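# Unroll a rolled-up necktie and lay it flat, folded

## Task

Unroll the necktie, which starts folded and rolled up, and leave it lying on the table folded once in half, stretched to its full length and flat along all of it (a low loop at the fold is acceptable), roughly aligned and roughly straight, at its full width, with no extra folds and nothing hanging past the table edge. Dropping the tie into its final place is allowed.

## Robot and tools

Robot: two arms, left_arm and right_arm. Each ends in a five-finger hand: a right hand on right_arm and a mirror-image left hand on left_arm. Bases in the scene frame: left_arm at (+0.017, +0.334, +0.007) m, right_arm at (+0.015, -0.273, +0.022) m, both facing nearly straight along +x.

Scene frame: origin at table-top height, midway between the nominal bases. +z is up, +x points out over the table, and left_arm sits on the +y side. Image left and right do not follow the arm names. end_effector_position (m) and end_effector_quat_wxyz are absolute, in this frame, and can be off by a few cm.

Hand point: a point fixed to the palm, 0.05 m in front of it and 0.15 m from the wrist face. Its +z runs along the straight fingers, +y comes out of the palm, and +x runs across the palm away from the thumb (toward the thumb on the left hand). Straight fingertips reach 0.06 to 0.07 m past the point. A bracket on the little-finger side of the wrist sticks out and can collide.

Row layout (execute_actions and move): 28 numbers, each in [-1, 1], always for both arms. Order: left_arm dx, dy, dz, rx, ry, rz; left hand thumb_turn, thumb_bend, index, middle, ring, little, force_limit, speed; then the same 14 for right_arm. The six pose numbers are offsets, not poses: measured from that arm's Hand target as it was when the action or move began, along the Hand target's own axes. 1.0 equals 0.6 m for dx, dy, dz and 180 degrees for the rotation vector rx, ry, rz. Every row of one action or one move target list counts from that same start, not from the row before; a new call starts from the updated Hand target, so repeating an offset keeps moving. Six zeros re-request the current Hand target. The controller limits commanded orientation to 40 degrees from the measured one. Arms track loosely and often rest 1 to 3 cm (sometimes 5 cm) short, usually low; if so, send the remaining distance as an offset.

Hand numbers are absolute targets: -1 open, +1 closed. thumb_turn -1 is beside the palm, +1 in front opposite the fingers; thumb_bend and the four fingers go from straight (-1) to curled (+1). force_limit maps -1..+1 linearly to about 0..10 N at the fingertip (0..15 N for the two thumb motors). speed rises from near zero at -1 to full at +0.48 and stays full to +1; use -0.94 or lower for a gentle closing. There is no 'unchanged' value: to keep a hand as is, resend the eight numbers last sent for it (before any were sent, use hand_measured plus hand_force_limit and hand_speed). With the thumb in front, the hand closes around objects about 0.035 to 0.065 m thick.

execute_actions(actions, cameras): actions is a list of actions; each action is up to 15 rows, one per 1/30 s step, and a short one repeats its last row to fill 15 steps. cameras lists camera names, ["all"] or []; images appear by default only for an empty actions list.

move(target, speed, blend, blocking, cameras): target is one 28-number row or up to 15 rows, all offsets from the same Hand targets. speed is the path top speed in m/s, 0.002 to 4.3, default 0.25 (turns up to twice that in rad/s); one value or one per target. blend (m) rounds corners between listed targets; 0 stops at each. A move is capped at 10 s of path. blocking=false returns after about 0.5 s while motion continues. The result adds a 'move:' line: done, off_target, moving, held, fault etc., plus limits such as paced or held. Paths do not avoid obstacles or the other arm; faster means harder contact and more lag.

wait(seconds 0 to 10) lets time pass holding last commands. stop brakes a running move. zoom_image(camera, region=[x0, y0, x1, y1] in pixels, at most 504 by 504) enlarges part of the newest image. show_instructions shows reference images. finished_scene(scene 1 or 2) ends the scene irreversibly.

Cameras: cam_high, cam_low, cam_roll_left, cam_roll_right, cam_left_wrist, cam_right_wrist, all 672x504.

Result lines: Hand target (the commanded pose next offsets start from), hand positions and quaternions, hand_measured (motor positions on the target scale), hand_stopped_by (moving, target, force, stalled, fault), hand_load_n (fingertip load in N, positive when pushed open; near 0 after losing a grip), hand_force_limit, hand_speed, joint positions, velocities and torques, and motor temperatures. MOTOR HOT appears at 85 °C; at 100 °C the arm drops and is disabled for 30 to 60 s or more. Holding loads, long reach and pushing against things heat motors.

Avoid: the tie or anything leaving the table, dropping or releasing a moving tie, fast impacts and hard presses, especially on fixed or heavy things, any contact or squeeze between the two hands, excessive finger force, and arm stops. Route paths around an arm's own base rather than near it, since that can flip the shoulder. Something may occasionally nudge loose objects. The final layout must hold by itself after release.

Each tool is called after "Call:" as name([rows], argument=value, ...), one row to a line, values as JSON.

Reference images:

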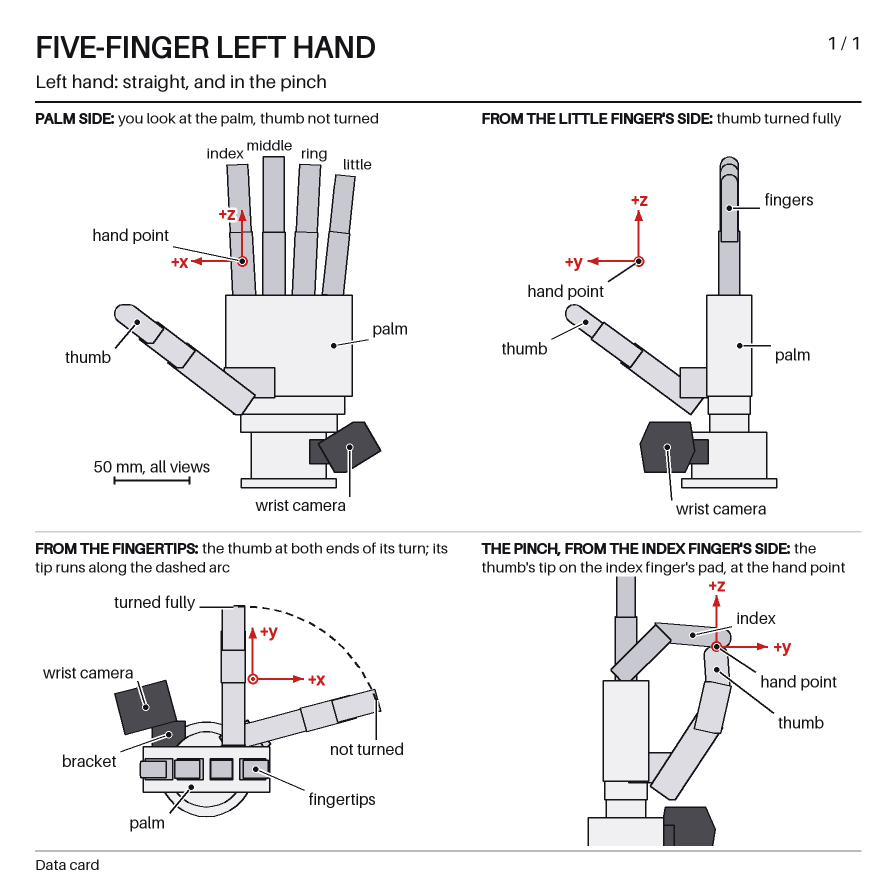

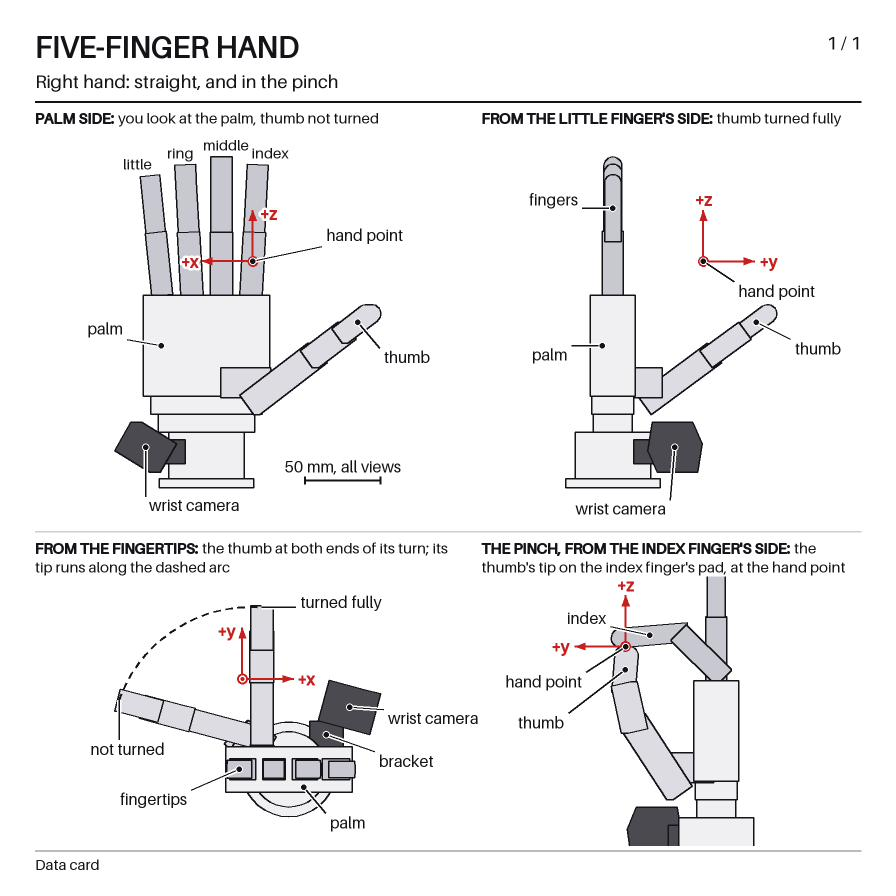

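## Session

Call:
execute_actions(actions=[])

Scene clock: 0.00 s.
left_arm: end_effector_position=(+0.5890, -0.0641, +0.3168) hand_measured=(-1.000, -1.000, -1.000, -1.000, -1.000, -1.000) hand_load_n=(+0.0, +0.0, +0.0, +0.0, +0.0, +0.0) hand_stopped_by=(target, target, target, target, target, target) hand_force_limit=0.00 hand_speed=-0.80 end_effector_quat_wxyz=(-0.086, -0.443, +0.830, -0.327) | right_arm: end_effector_position=(+0.8774, -0.2313, +0.2394) hand_measured=(-1.000, -1.000, -1.000, -1.000, -1.000, -1.000) hand_load_n=(+0.0, +0.0, +0.0, +0.0, +0.0, +0.0) hand_stopped_by=(target, target, target, target, target, target) hand_force_limit=0.00 hand_speed=-0.80 end_effector_quat_wxyz=(+0.277, +0.057, +0.918, +0.279)
Joint positions: left_arm=[-0.435 2.111 2.431 -1.421 0.525 0.031] | right_arm=[-0.108 2.268 2.236 -0.935 -0.576 1.751]
Joint velocities: within noise
Joint torques (N m): no reading
Motor temperatures (°C): left_arm=[28 36 27 24 28 27] | right_arm=[24 33 21 25 25 26]
Heat: left arm: hottest shoulder 36 °C; right arm: hottest shoulder 33 °C.
Hand target: left_arm +0.5928, -0.0658, +0.3207; -0.081, -0.441, +0.830, -0.332 | right_arm +0.8817, -0.2319, +0.2427; +0.283, +0.055, +0.916, +0.278

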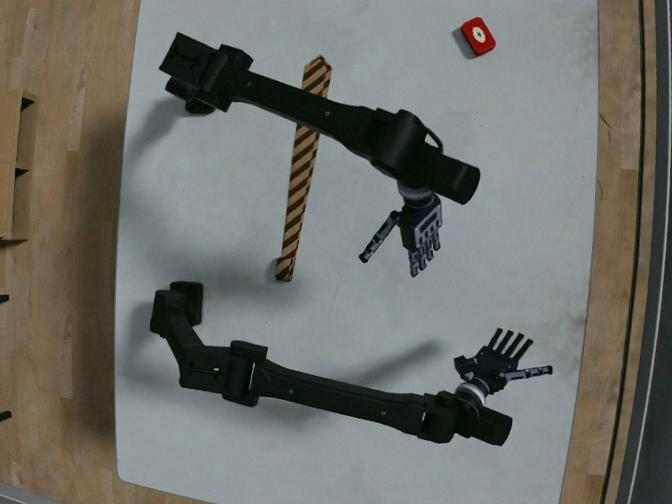

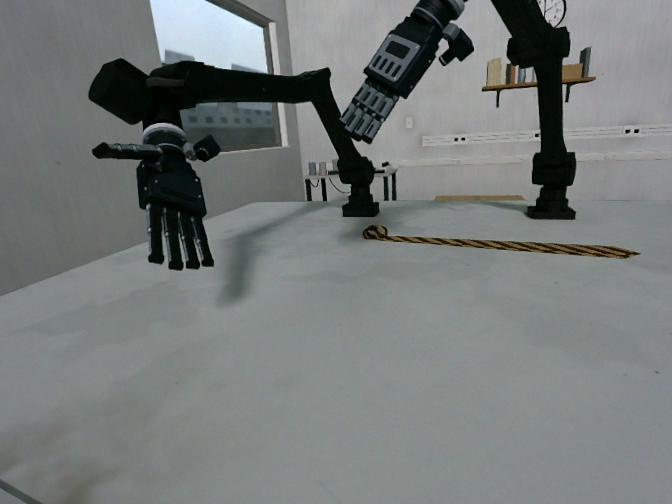

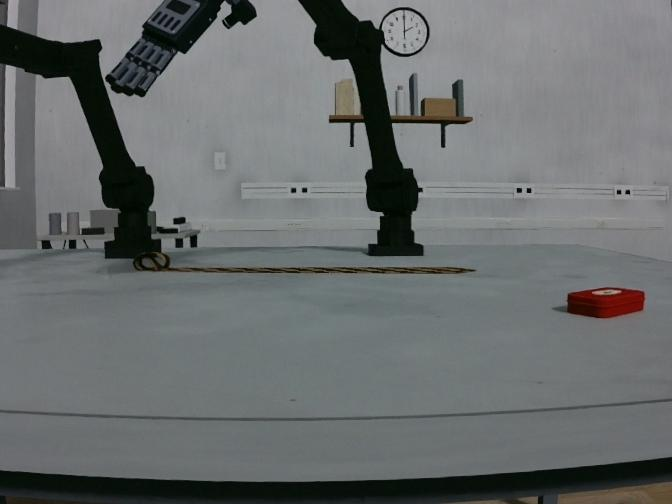

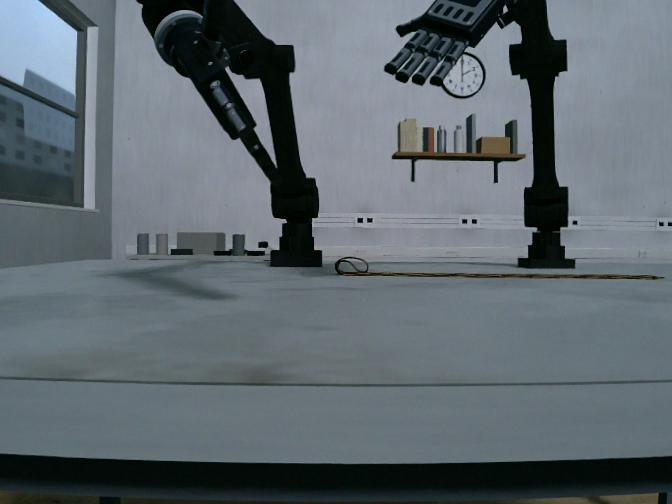

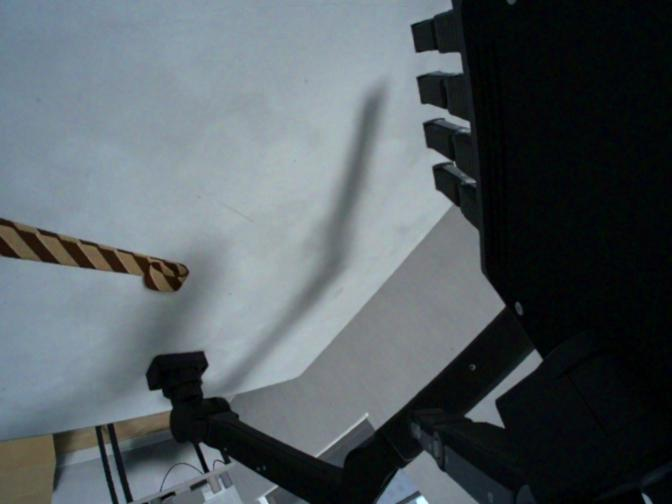

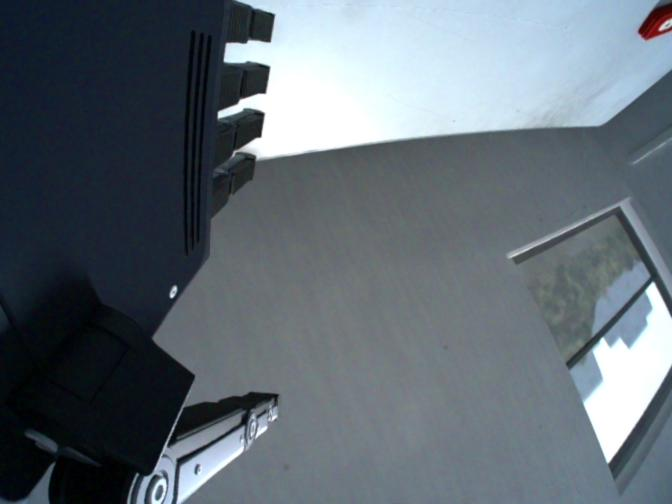

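Call:
zoom_image(camera="cam_low", region=[340, 200, 460, 290])

Call:
zoom_image(camera="cam_roll_right", region=[310, 230, 430, 320])

Call:
zoom_image(camera="cam_high", region=[250, 200, 350, 300])

Call:
zoom_image(camera="cam_left_wrist", region=[60, 210, 240, 330])

Call:
zoom_image(camera="cam_roll_left", region=[110, 225, 230, 315])

Call:
zoom_image(camera="cam_low", region=[560, 210, 670, 290])

Scaled by 4.200 from the camera's 672x504 image, which has a finer 960x720 frame.

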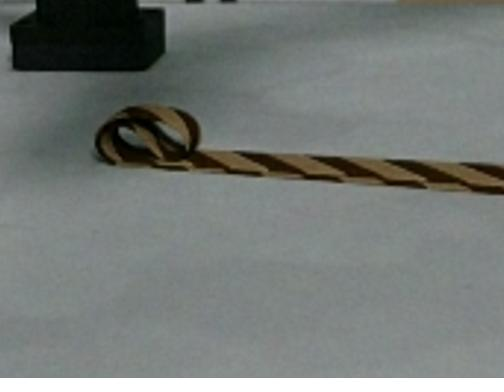

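Scaled by 4.200 from the camera's 672x504 image, which has a finer 960x720 frame.

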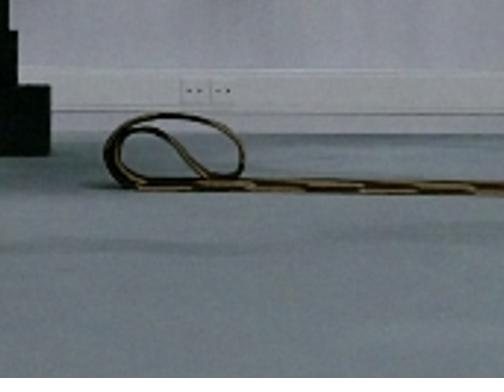

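Scaled by 5.040 from the camera's 672x504 image, which has a finer 960x720 frame.

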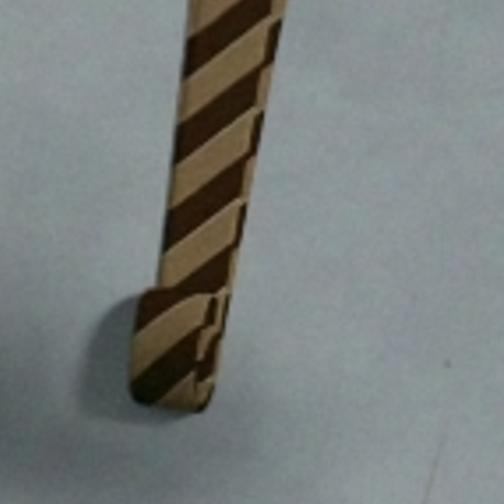

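Scaled by 2.800 from the camera's 672x504 image, which has a finer 960x720 frame.

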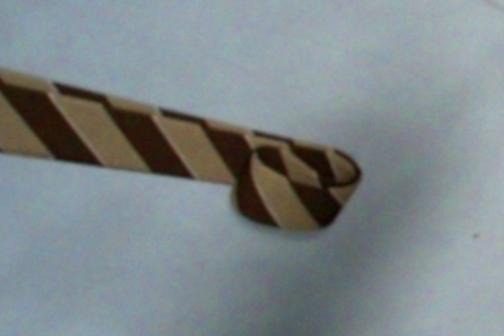

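Scaled by 4.200 from the camera's 672x504 image, which has a finer 960x720 frame.

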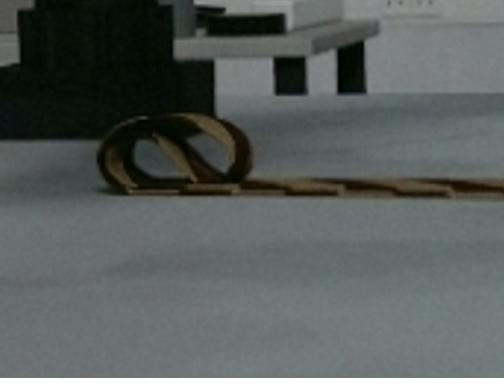

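Scaled by 4.582 from the camera's 672x504 image, which has a finer 960x720 frame.

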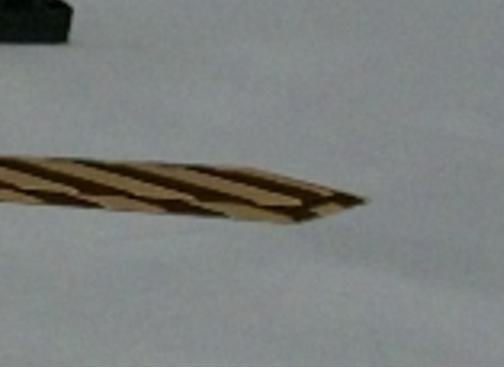

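Call:
move([
  [-0.319,0.3525,-0.502,0.096,-0.105,-0.17,-1,-1,-1,-1,-1,-1,0,-0.8,0,0,0,0,0,0,-1,-1,-1,-1,-1,-1,0,-0.8],
  [-0.319,0.3525,-0.502,0.096,-0.105,-0.17,-1,-1,-1,-1,-1,-1,0,-0.8,0.86,0.35,-0.335,0.182,0.182,-0.0375,-1,-1,-1,-1,-1,-1,0,-0.8],
], speed=0.3, blend=0.1, cameras=["cam_high","cam_roll_right","cam_right_wrist","cam_low"])

Scene clock: 52.23 s.
left_arm: end_effector_position=(+0.5016, +0.3309, +0.3703) hand_measured=(-1.000, -1.000, -1.000, -1.000, -1.000, -1.000) hand_load_n=(+0.0, +0.0, +0.0, +0.0, +0.0, +0.0) hand_stopped_by=(target, target, target, target, target, target) hand_force_limit=0.00 hand_speed=-0.80 end_effector_quat_wxyz=(-0.038, +0.696, -0.628, +0.346) | right_arm: end_effector_position=(+0.3300, -0.0154, +0.2435) hand_measured=(-1.000, -1.000, -1.000, -1.000, -1.000, -1.000) hand_load_n=(+0.0, +0.0, +0.0, +0.0, +0.0, +0.0) hand_stopped_by=(target, target, target, target, target, target) hand_force_limit=0.00 hand_speed=-0.80 end_effector_quat_wxyz=(+0.006, -0.035, +0.999, +0.013)
Joint positions: left_arm=[0.248 1.435 1.637 -1.27 0.526 0.013] | right_arm=[0.606 1.234 1.174 -1.486 -0.016 2.089]
Joint torques (N m): left_arm=[0.97 -12.69 7.16 0.57 0.44 0.19] | right_arm=[0.62 -6.12 7.01 -0.03 -0.05 0.04]
Motor temperatures (°C): left_arm=[28 40 32 24 27 26] | right_arm=[24 39 26 25 24 25]
Heat: left arm: hottest shoulder 40 °C; right arm: hottest shoulder 39 °C.
Hand target: left_arm +0.4935, +0.3342, +0.3679; -0.036, +0.697, -0.629, +0.343 | right_arm +0.3291, -0.0188, +0.2414; +0.006, -0.001, +1.000, +0.000
Off the commanded pose: left_arm 0.009 m, 0 deg | right_arm 0.004 m, 4 deg.
joint sent to its limit (right arm) — joint 6 (wrist roll), upper limit. The joint targets are off in orientation, not in position.
move: off_target (right_arm)
camera_calibration:
cam_right_wrist: T_world_to_cam=[[-0.333439, 0.942554, -0.0202752, 0.132863], [0.781605, 0.288399, 0.5531, -0.39481], [0.527174, 0.168578, -0.832868, 0.148734], [0, 0, 0, 1]] pos_world=[0.274478, -0.0364404, 0.344939]
Images, in order (width x height): cam_high 672x504, cam_low 672x504, cam_roll_right 672x504, cam_right_wrist 672x504.

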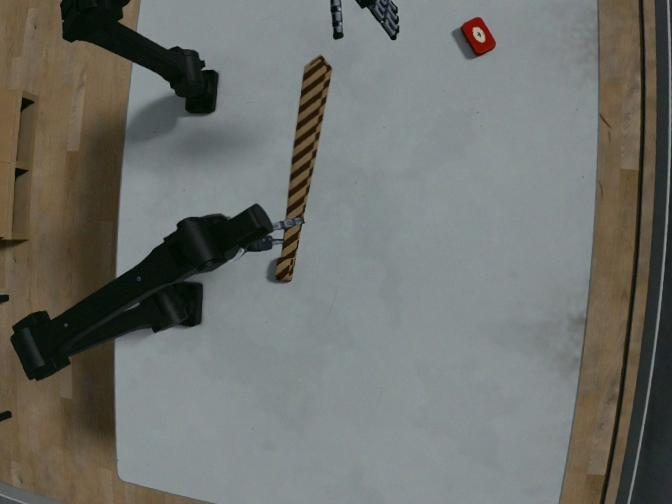

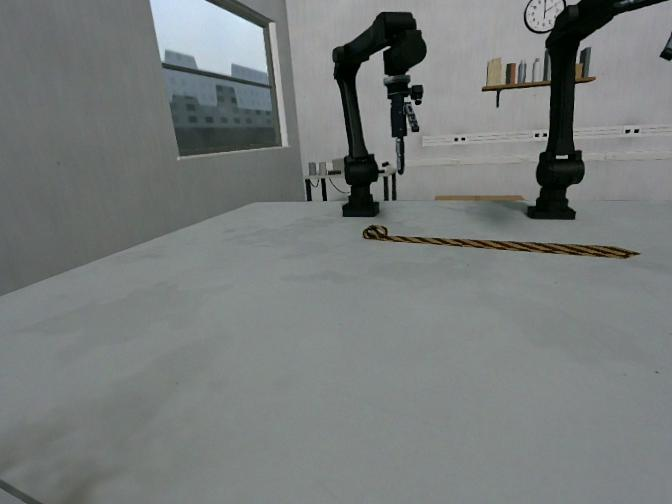

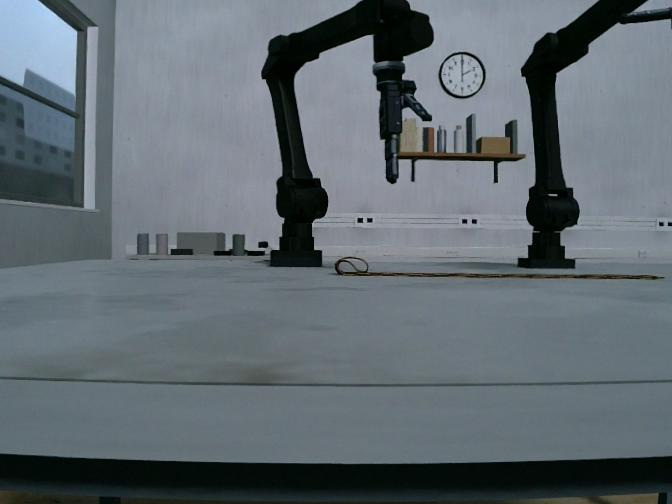

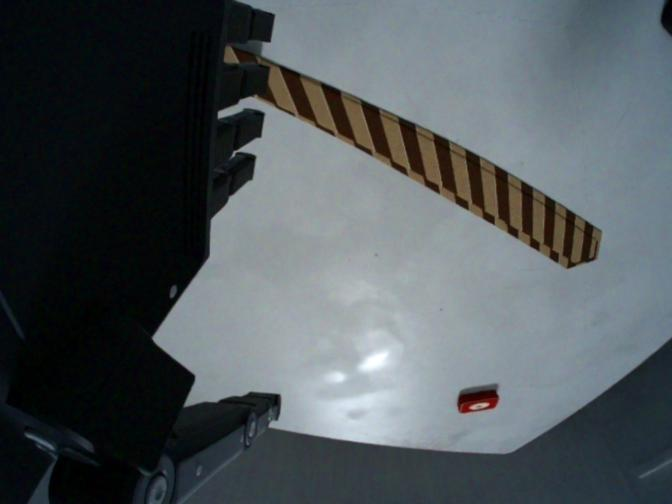

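Call:
move(target=[0,0,0,0,0,0,-1,-1,-1,-1,-1,-1,0,-0.8,0,0,0.245,0,0,0,-1,-1,-1,-1,-1,-1,0,-0.8], speed=0.2, cameras=["cam_high","cam_roll_right","cam_roll_left"])

Call:
zoom_image(camera="cam_roll_right", region=[310, 190, 450, 295])

Scene clock: 57.93 s.
left_arm: end_effector_position=(+0.5016, +0.3309, +0.3703) hand_measured=(-1.000, -1.000, -1.000, -1.000, -1.000, -1.000) hand_load_n=(+0.0, +0.0, +0.0, +0.0, +0.0, +0.0) hand_stopped_by=(target, target, target, target, target, target) hand_force_limit=0.00 hand_speed=-0.80 end_effector_quat_wxyz=(-0.038, +0.696, -0.628, +0.346) | right_arm: end_effector_position=(+0.3255, -0.0196, +0.0930) hand_measured=(-1.000, -1.000, -1.000, -1.000, -1.000, -1.000) hand_load_n=(+0.0, -0.5, +0.0, +0.0, +0.0, +0.0) hand_stopped_by=(target, target, target, target, target, target) hand_force_limit=0.00 hand_speed=-0.80 end_effector_quat_wxyz=(-0.006, -0.033, +0.999, +0.006)
Joint positions: left_arm=[0.248 1.435 1.637 -1.27 0.526 0.013] | right_arm=[0.603 1.349 0.869 -1.095 -0.016 2.089]
Joint torques (N m): left_arm=[1.03 -12.69 7.13 0.57 0.44 0.2] | right_arm=[0.56 -6.95 6.48 0.9 -0.04 0.03]
Heat: left arm: hottest shoulder 39 °C; right arm: hottest shoulder 38 °C.
Hand target: left_arm +0.4935, +0.3342, +0.3679; -0.036, +0.697, -0.629, +0.343 | right_arm +0.3309, -0.0189, +0.0945; +0.006, -0.001, +1.000, +0.000
Off the commanded pose: left_arm 0.009 m, 0 deg | right_arm 0.006 m, 4 deg.
joint sent to its limit (right arm) — joint 6 (wrist roll), upper limit. The joint targets are off in orientation, not in position.
move: off_target (right_arm)
Images, in order (width x height): cam_high 672x504, cam_roll_left 672x504, cam_roll_right 672x504.

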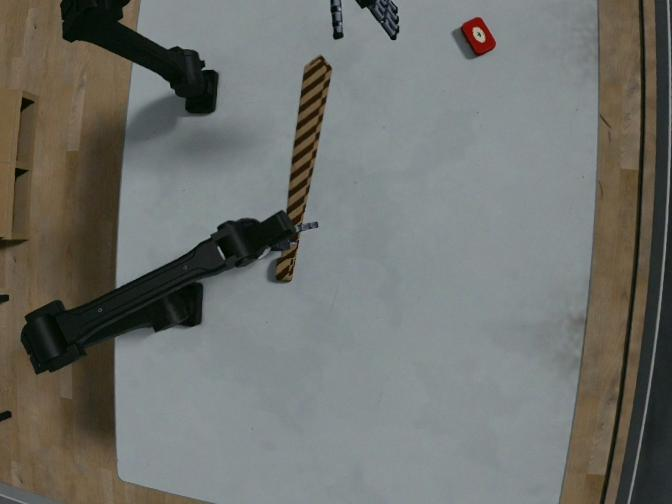

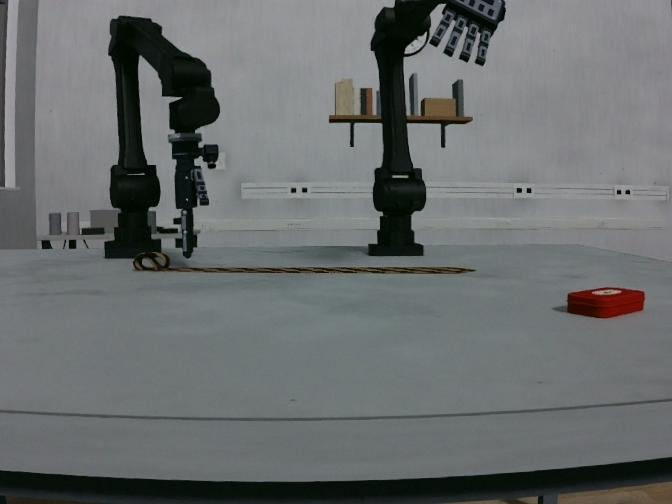

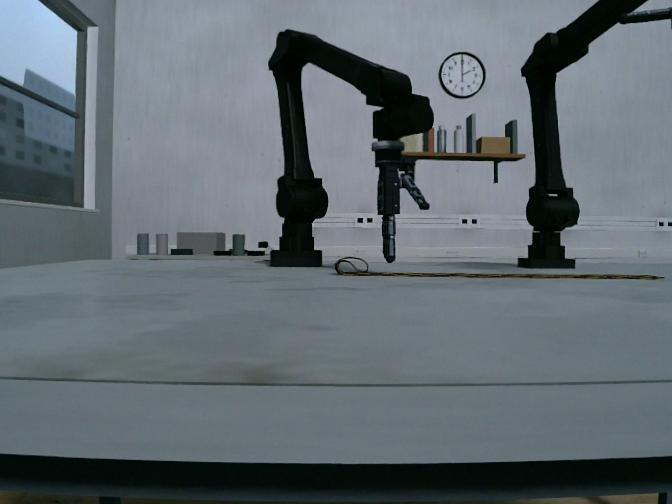

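Scaled by 3.600 from the camera's 672x504 image, which has a finer 960x720 frame.

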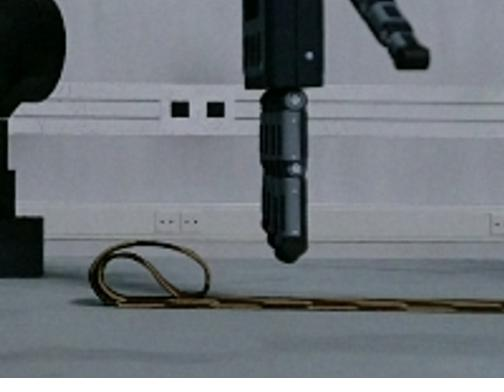

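Call:
move([
  [0,0,0,0,0,0,-1,-1,-1,-1,-1,-1,0,-0.8,0,0,0.02,0,0,0,-1,-1,-1,-1,-1,-1,0,-0.8],
  [0,0,0,0,0,0,-1,-1,-1,-1,-1,-1,0,-0.8,0.01,-0.15,0.02,0,0,0,-1,-1,-1,-1,-1,-1,0,-0.8],
], speed=0.15, cameras=["cam_high","cam_roll_right"])

Call:
zoom_image(camera="cam_roll_right", region=[270, 190, 430, 295])

Scene clock: 66.60 s.
left_arm: end_effector_position=(+0.5016, +0.3309, +0.3703) hand_measured=(-1.000, -1.000, -1.000, -1.000, -1.000, -1.000) hand_load_n=(+0.0, +0.0, +0.0, +0.0, -0.5, +0.0) hand_stopped_by=(target, target, target, target, target, target) hand_force_limit=0.00 hand_speed=-0.80 end_effector_quat_wxyz=(-0.038, +0.696, -0.628, +0.346) | right_arm: end_effector_position=(+0.3276, -0.1082, +0.0829) hand_measured=(-1.000, -1.000, -1.000, -1.000, -1.000, -1.000) hand_load_n=(+0.0, +0.0, +0.0, +0.0, +0.0, +0.0) hand_stopped_by=(target, target, target, target, target, target) hand_force_limit=0.00 hand_speed=-0.80 end_effector_quat_wxyz=(+0.008, +0.004, +1.000, +0.001)
Joint positions: left_arm=[0.248 1.435 1.637 -1.27 0.526 0.013] | right_arm=[0.379 1.233 0.736 -1.057 0.004 1.939]
Joint torques (N m): left_arm=[1.03 -12.63 7.15 0.57 0.44 0.19] | right_arm=[1.08 -5.54 6.12 0.2 0.08 -0.18]
Heat: left arm: hottest shoulder 39 °C; right arm: hottest shoulder 37 °C.
Hand target: left_arm +0.4935, +0.3342, +0.3679; -0.036, +0.697, -0.629, +0.343 | right_arm +0.3253, -0.1090, +0.0824; +0.006, -0.001, +1.000, -0.001
Off the commanded pose: left_arm 0.009 m, 0 deg | right_arm 0.002 m, 1 deg.
move: done
Images, in order (width x height): cam_high 672x504, cam_roll_right 672x504.

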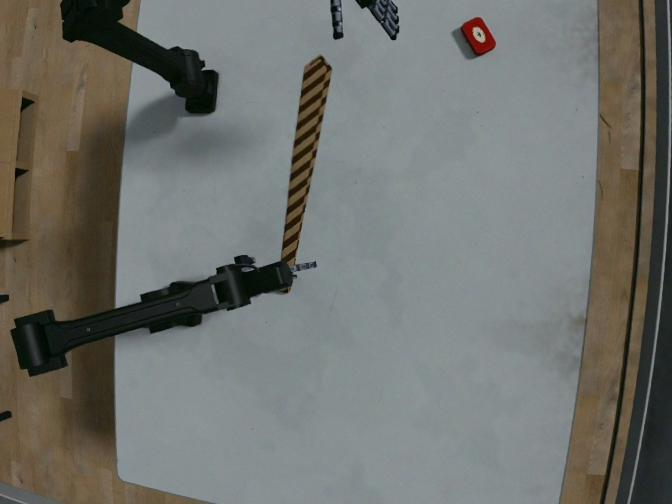

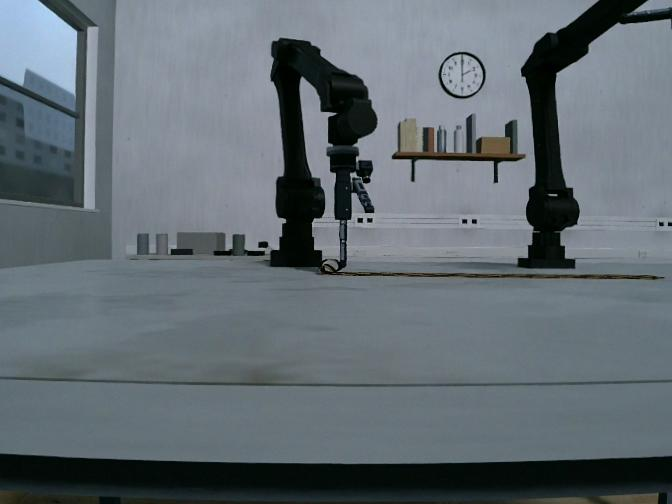

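Scaled by 3.150 from the camera's 672x504 image, which has a finer 960x720 frame.

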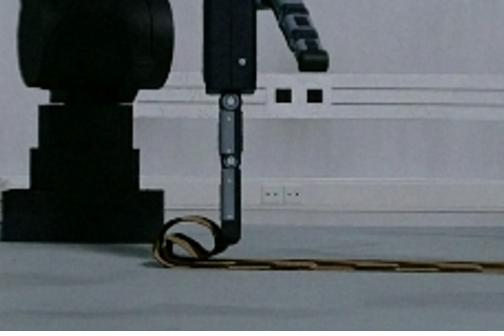

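Call:
move(target=[0,0,0,0,0,0,-1,-1,-1,-1,-1,-1,0,-0.8,0.014,-0.14,0.002,0,0,0,-1,-1,-1,-1,-1,-1,0,-0.8], speed=0.15, cameras=["cam_high","cam_roll_right"])

Call:
zoom_image(camera="cam_roll_right", region=[230, 190, 390, 295])

Scene clock: 71.00 s.
left_arm: end_effector_position=(+0.5016, +0.3309, +0.3703) hand_measured=(-1.000, -1.000, -1.000, -1.000, -1.000, -1.000) hand_load_n=(+0.0, +0.0, +0.0, +0.0, +0.0, +0.0) hand_stopped_by=(target, target, target, target, target, target) hand_force_limit=0.00 hand_speed=-0.80 end_effector_quat_wxyz=(-0.038, +0.696, -0.628, +0.346) | right_arm: end_effector_position=(+0.3219, -0.1933, +0.0819) hand_measured=(-1.000, -1.000, -1.000, -1.000, -1.000, -1.000) hand_load_n=(+0.0, -0.5, +0.0, +0.0, +0.0, +0.0) hand_stopped_by=(target, target, target, target, target, target) hand_force_limit=0.00 hand_speed=-0.80 end_effector_quat_wxyz=(+0.012, +0.004, +1.000, -0.001)
Joint positions: left_arm=[0.248 1.435 1.637 -1.27 0.526 0.013] | right_arm=[0.094 1.158 0.675 -1.064 0.004 1.655]
Joint torques (N m): left_arm=[0.97 -12.69 7.13 0.55 0.44 0.19] | right_arm=[1.03 -4.6 6.01 -0.03 -0.08 -0.16]
Heat: left arm: hottest shoulder 38 °C; right arm: hottest shoulder 36 °C.
Hand target: left_arm +0.4935, +0.3342, +0.3679; -0.036, +0.697, -0.629, +0.343 | right_arm +0.3171, -0.1930, +0.0812; +0.006, -0.001, +1.000, +0.000
Off the commanded pose: left_arm 0.009 m, 0 deg | right_arm 0.005 m, 1 deg.
move: done
Images, in order (width x height): cam_high 672x504, cam_roll_right 672x504.

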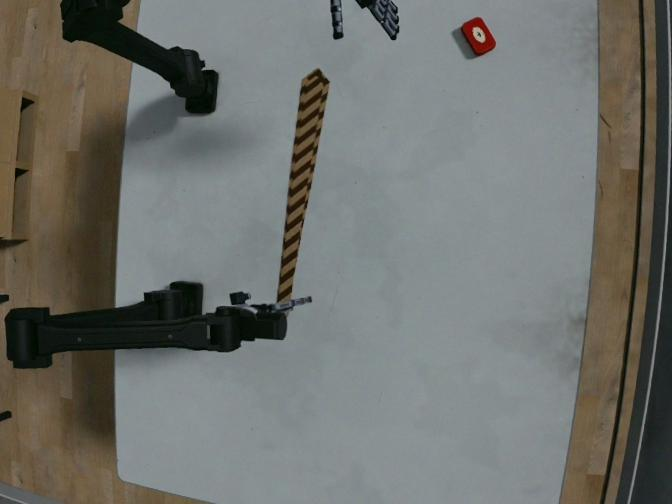

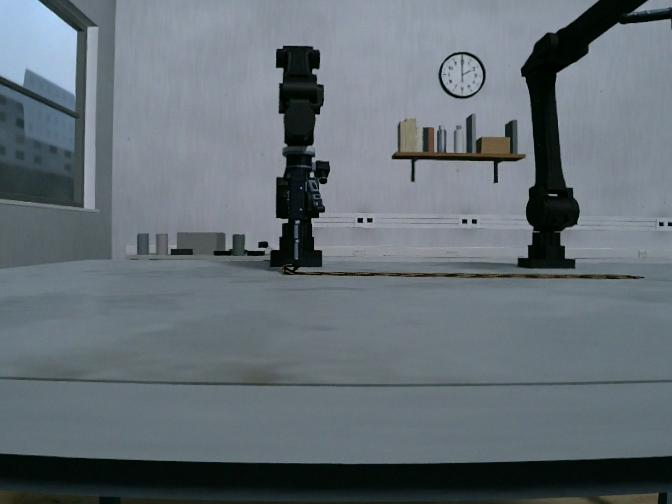

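Scaled by 3.150 from the camera's 672x504 image, which has a finer 960x720 frame.

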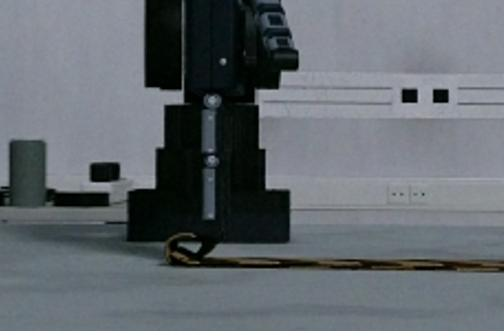

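Call:
move(target=[0,0,0,0,0,0,-1,-1,-1,-1,-1,-1,0,-0.8,0.0,0.12,-0.16,0,0,0,-1,-1,-1,-1,-1,-1,0,-0.8], speed=0.2, cameras=["cam_high","cam_low","cam_roll_right","cam_right_wrist"])

Call:
zoom_image(camera="cam_roll_right", region=[250, 230, 350, 295])

Call:
zoom_image(camera="cam_low", region=[280, 200, 400, 280])

Call:
zoom_image(camera="cam_high", region=[240, 240, 340, 340])

Scene clock: 76.13 s.
left_arm: end_effector_position=(+0.5016, +0.3309, +0.3703) hand_measured=(-1.000, -1.000, -1.000, -1.000, -1.000, -1.000) hand_load_n=(-0.5, +0.0, +0.0, +0.0, +0.0, +0.0) hand_stopped_by=(target, target, target, target, target, target) hand_force_limit=0.00 hand_speed=-0.80 end_effector_quat_wxyz=(-0.038, +0.696, -0.628, +0.346) | right_arm: end_effector_position=(+0.3072, -0.1231, +0.1646) hand_measured=(-1.000, -1.000, -1.000, -1.000, -1.000, -1.000) hand_load_n=(+0.0, +0.0, +0.0, +0.0, +0.0, +0.0) hand_stopped_by=(target, target, target, target, target, target) hand_force_limit=0.00 hand_speed=-0.80 end_effector_quat_wxyz=(-0.004, -0.005, +1.000, -0.002)
Joint positions: left_arm=[0.248 1.435 1.637 -1.27 0.526 0.013] | right_arm=[0.349 1.092 0.862 -1.35 0.001 1.891]
Joint torques (N m): left_arm=[1.03 -12.69 7.15 0.57 0.44 0.19] | right_arm=[1.26 -4.07 9.39 -0.13 0.14 0.04]
Heat: left arm: hottest shoulder 38 °C; right arm: hottest shoulder 36 °C.
Hand target: left_arm +0.4935, +0.3342, +0.3679; -0.036, +0.697, -0.629, +0.343 | right_arm +0.3156, -0.1209, +0.1771; +0.006, -0.001, +1.000, +0.000
Off the commanded pose: left_arm 0.009 m, 0 deg | right_arm 0.015 m, 1 deg.
move: off_target (right_arm)
camera_calibration:
cam_right_wrist: T_world_to_cam=[[-0.277764, 0.95969, -0.0429195, 0.213962], [0.808525, 0.257673, 0.529049, -0.310404], [0.518782, 0.112249, -0.847505, 0.111219], [0, 0, 0, 1]] pos_world=[0.252702, -0.137839, 0.267661]
Images, in order (width x height): cam_high 672x504, cam_low 672x504, cam_roll_right 672x504, cam_right_wrist 672x504.

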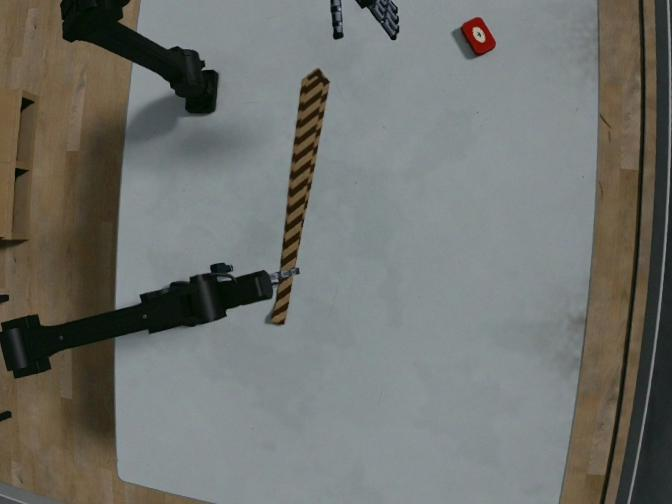

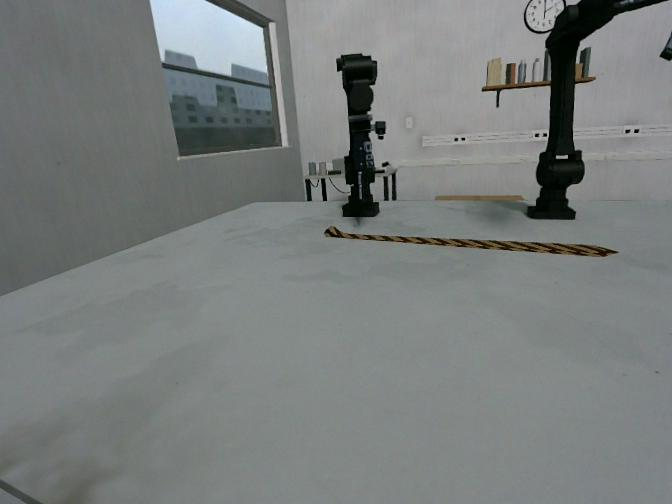

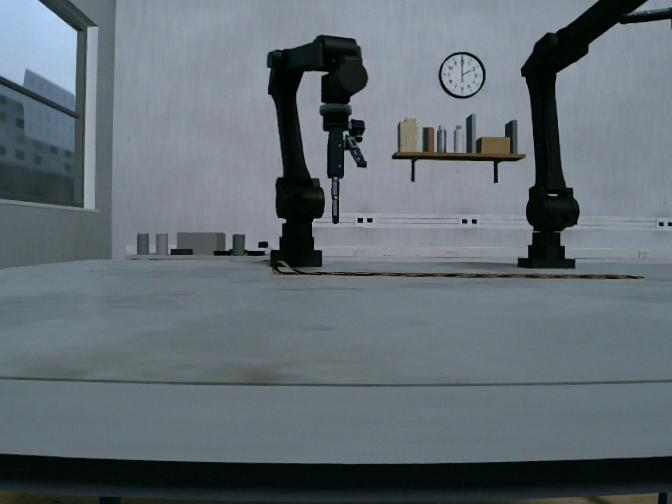

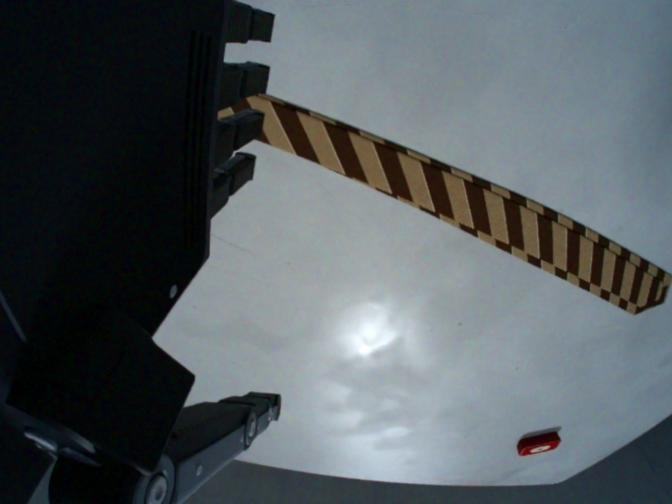

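Scaled by 5.040 from the camera's 672x504 image, which has a finer 960x720 frame.

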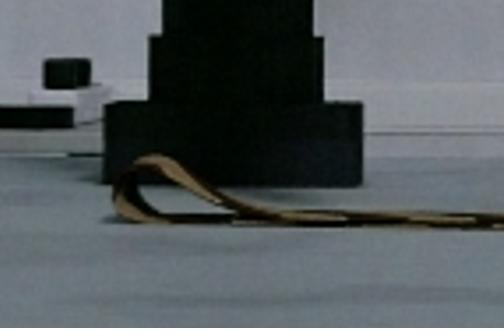

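Scaled by 4.200 from the camera's 672x504 image, which has a finer 960x720 frame.

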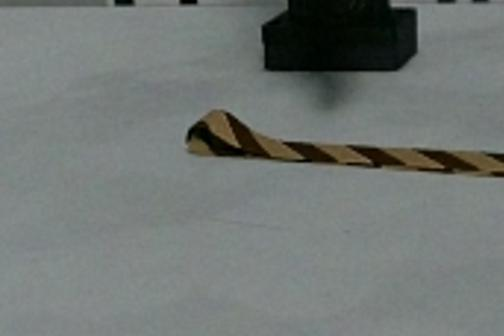

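Scaled by 5.040 from the camera's 672x504 image, which has a finer 960x720 frame.

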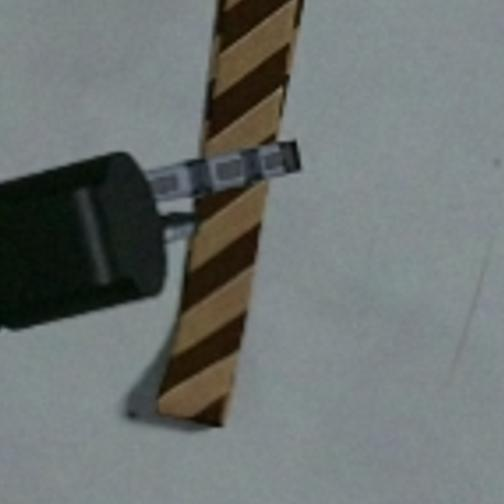

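Call:
move([
  [0,0,0,0,0,0,-1,-1,-1,-1,-1,-1,0,-0.8,-0.016,-0.19,0.05,0,0,0,-1,-1,-1,-1,-1,-1,0,-0.8],
  [0,0,0,0,0,0,-1,-1,-1,-1,-1,-1,0,-0.8,-0.016,-0.19,0.165,0,0,0,-1,-1,-1,-1,-1,-1,0,-0.8],
], speed=[0.2,0.07], cameras=["cam_roll_right"])

Call:
zoom_image(camera="cam_roll_right", region=[230, 210, 350, 295])

Scene clock: 89.17 s.
left_arm: end_effector_position=(+0.5016, +0.3309, +0.3703) hand_measured=(-1.000, -1.000, -1.000, -1.000, -1.000, -1.000) hand_load_n=(+0.0, +0.0, +0.0, +0.0, +0.0, +0.0) hand_stopped_by=(target, target, target, target, target, target) hand_force_limit=0.00 hand_speed=-0.80 end_effector_quat_wxyz=(-0.038, +0.696, -0.628, +0.346) | right_arm: end_effector_position=(+0.3252, -0.2362, +0.0807) hand_measured=(-1.000, -1.000, -1.000, -1.000, -1.000, -1.000) hand_load_n=(+0.0, +0.0, +0.0, +0.0, +0.0, +0.0) hand_stopped_by=(target, target, target, target, target, target) hand_force_limit=0.00 hand_speed=-0.80 end_effector_quat_wxyz=(+0.005, +0.005, +1.000, -0.002)
Joint positions: left_arm=[0.248 1.435 1.637 -1.27 0.526 0.013] | right_arm=[-0.061 1.181 0.69 -1.07 0.003 1.501]
Joint torques (N m): left_arm=[1.03 -12.63 7.12 0.55 0.44 0.2] | right_arm=[1.26 -4.13 6.15 0.98 -0.12 -0.17]
Heat: left arm: hottest shoulder 38 °C; right arm: hottest shoulder 35 °C.
Hand target: left_arm +0.4935, +0.3342, +0.3679; -0.036, +0.697, -0.629, +0.343 | right_arm +0.3267, -0.2349, +0.0783; +0.006, -0.001, +1.000, +0.000
Off the commanded pose: left_arm 0.009 m, 0 deg | right_arm 0.003 m, 1 deg.
move: done
Images, in order (width x height): cam_roll_right 672x504.

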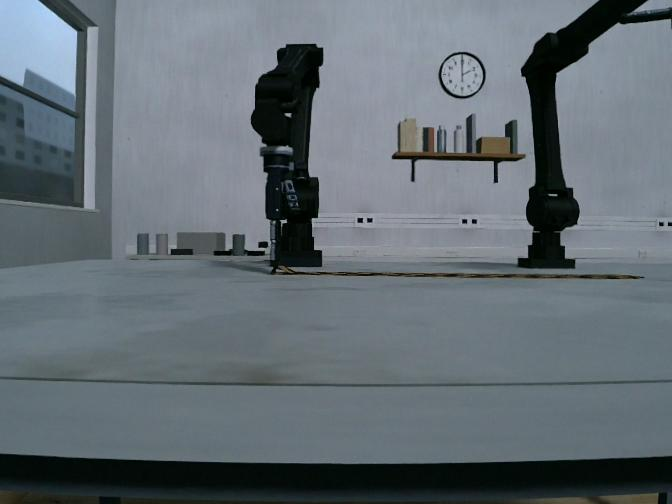

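Scaled by 4.200 from the camera's 672x504 image, which has a finer 960x720 frame.

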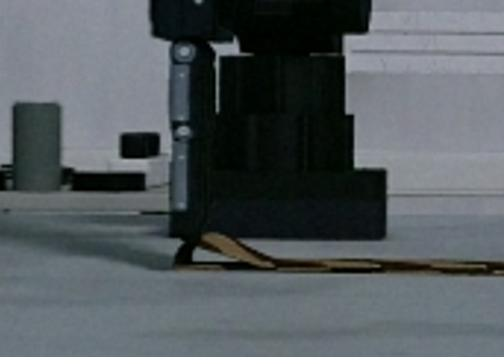

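Call:
move([
  [0,0,0,0,0,0,-1,-1,-1,-1,-1,-1,0,-0.8,0,0.012,0.014,0,0,0,-1,-1,-1,-1,-1,-1,0,-0.8],
  [0,0,0,0,0,0,-1,-1,-1,-1,-1,-1,0,-0.8,0,0.012,-0.15,0,0,0,-1,-1,-1,-1,-1,-1,0,-0.8],
  [0,0,0,0,0,0,-1,-1,-1,-1,-1,-1,0,-0.8,0.1,0.012,-0.3,0,0,0,-1,-1,-1,-1,-1,-1,0,-0.8],
], speed=[0.05,0.1,0.25], cameras=["cam_high","cam_roll_right","cam_low"])

Call:
zoom_image(camera="cam_roll_right", region=[230, 210, 350, 295])

Call:
zoom_image(camera="cam_low", region=[280, 200, 460, 280])

Call:
zoom_image(camera="cam_high", region=[180, 40, 470, 330])

Scene clock: 99.63 s.
left_arm: end_effector_position=(+0.5016, +0.3309, +0.3703) hand_measured=(-1.000, -1.000, -1.000, -1.000, -1.000, -1.000) hand_load_n=(+0.0, +0.0, +0.0, +0.0, +0.0, +0.0) hand_stopped_by=(target, target, target, target, target, target) hand_force_limit=0.00 hand_speed=-0.80 end_effector_quat_wxyz=(-0.038, +0.696, -0.628, +0.346) | right_arm: end_effector_position=(+0.2597, -0.2263, +0.2473) hand_measured=(-1.000, -1.000, -1.000, -1.000, -1.000, -1.000) hand_load_n=(+0.0, +0.0, +0.0, +0.0, +0.0, +0.0) hand_stopped_by=(target, target, target, target, target, target) hand_force_limit=0.00 hand_speed=-0.80 end_effector_quat_wxyz=(+0.000, -0.002, +1.000, -0.002)
Joint positions: left_arm=[0.248 1.435 1.637 -1.27 0.526 0.013] | right_arm=[-0.04 0.882 0.954 -1.641 0.003 1.508]
Joint torques (N m): left_arm=[1.03 -12.69 7.15 0.55 0.44 0.19] | right_arm=[0.56 -0.91 9.39 -0.08 -0.11 -0.12]
Motor temperatures (°C): left_arm=[27 37 32 23 26 25] | right_arm=[24 34 25 24 23 24]
Heat: left arm: hottest shoulder 37 °C; right arm: hottest shoulder 34 °C.
Hand target: left_arm +0.4935, +0.3342, +0.3679; -0.036, +0.697, -0.629, +0.343 | right_arm +0.2645, -0.2277, +0.2576; +0.006, -0.001, +1.000, -0.001
Off the commanded pose: left_arm 0.009 m, 0 deg | right_arm 0.011 m, 1 deg.
move: off_target (right_arm)
Images, in order (width x height): cam_high 672x504, cam_low 672x504, cam_roll_right 672x504.

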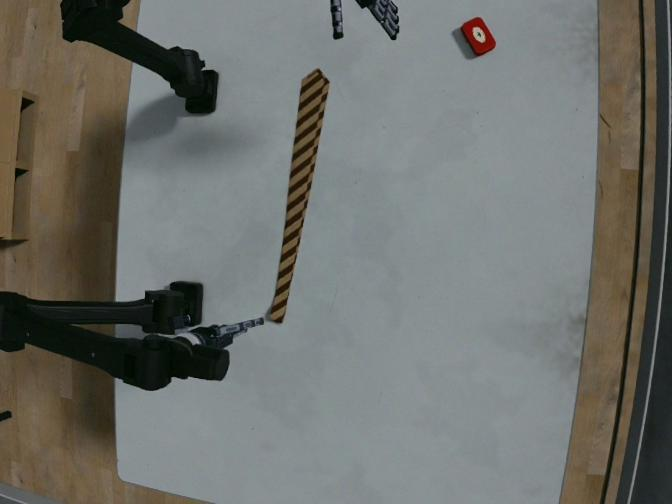

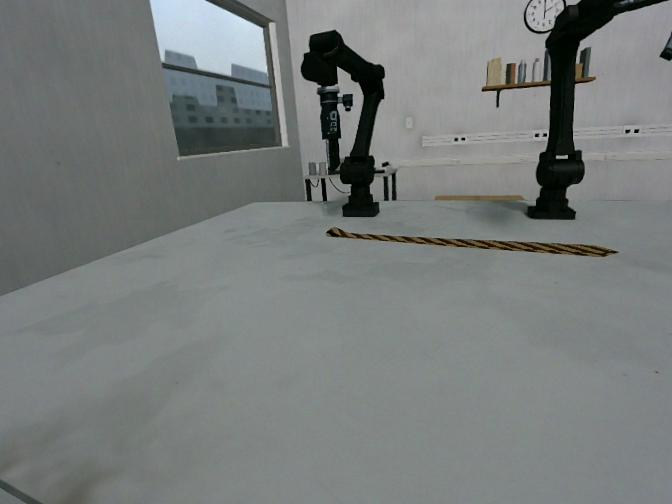

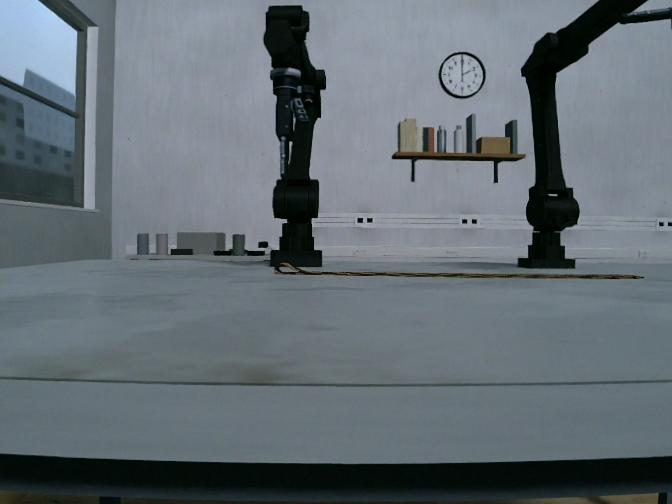

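Scaled by 4.200 from the camera's 672x504 image, which has a finer 960x720 frame.

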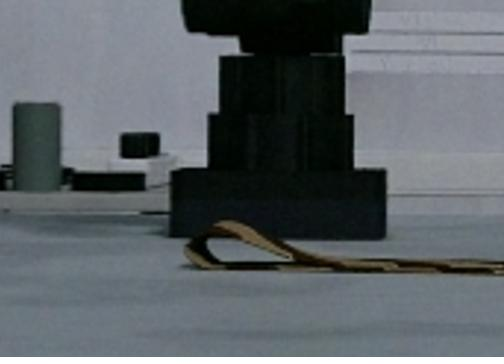

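Scaled by 2.800 from the camera's 672x504 image, which has a finer 960x720 frame.

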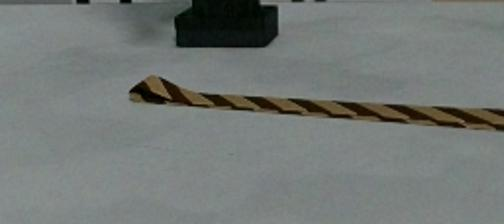

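Scaled by 1.738 from the camera's 672x504 image, which has a finer 960x720 frame.

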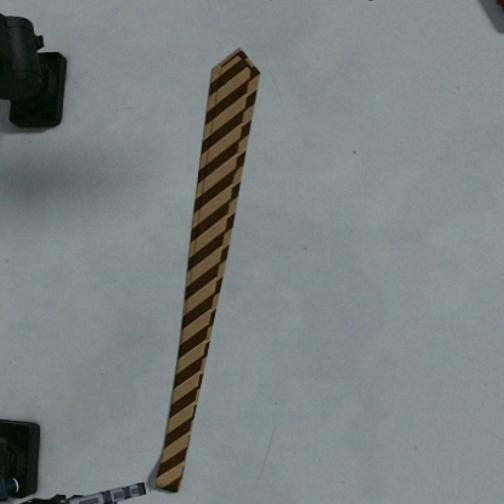

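Call:
finished_scene(scene=1)

The scene is finished: the task was done.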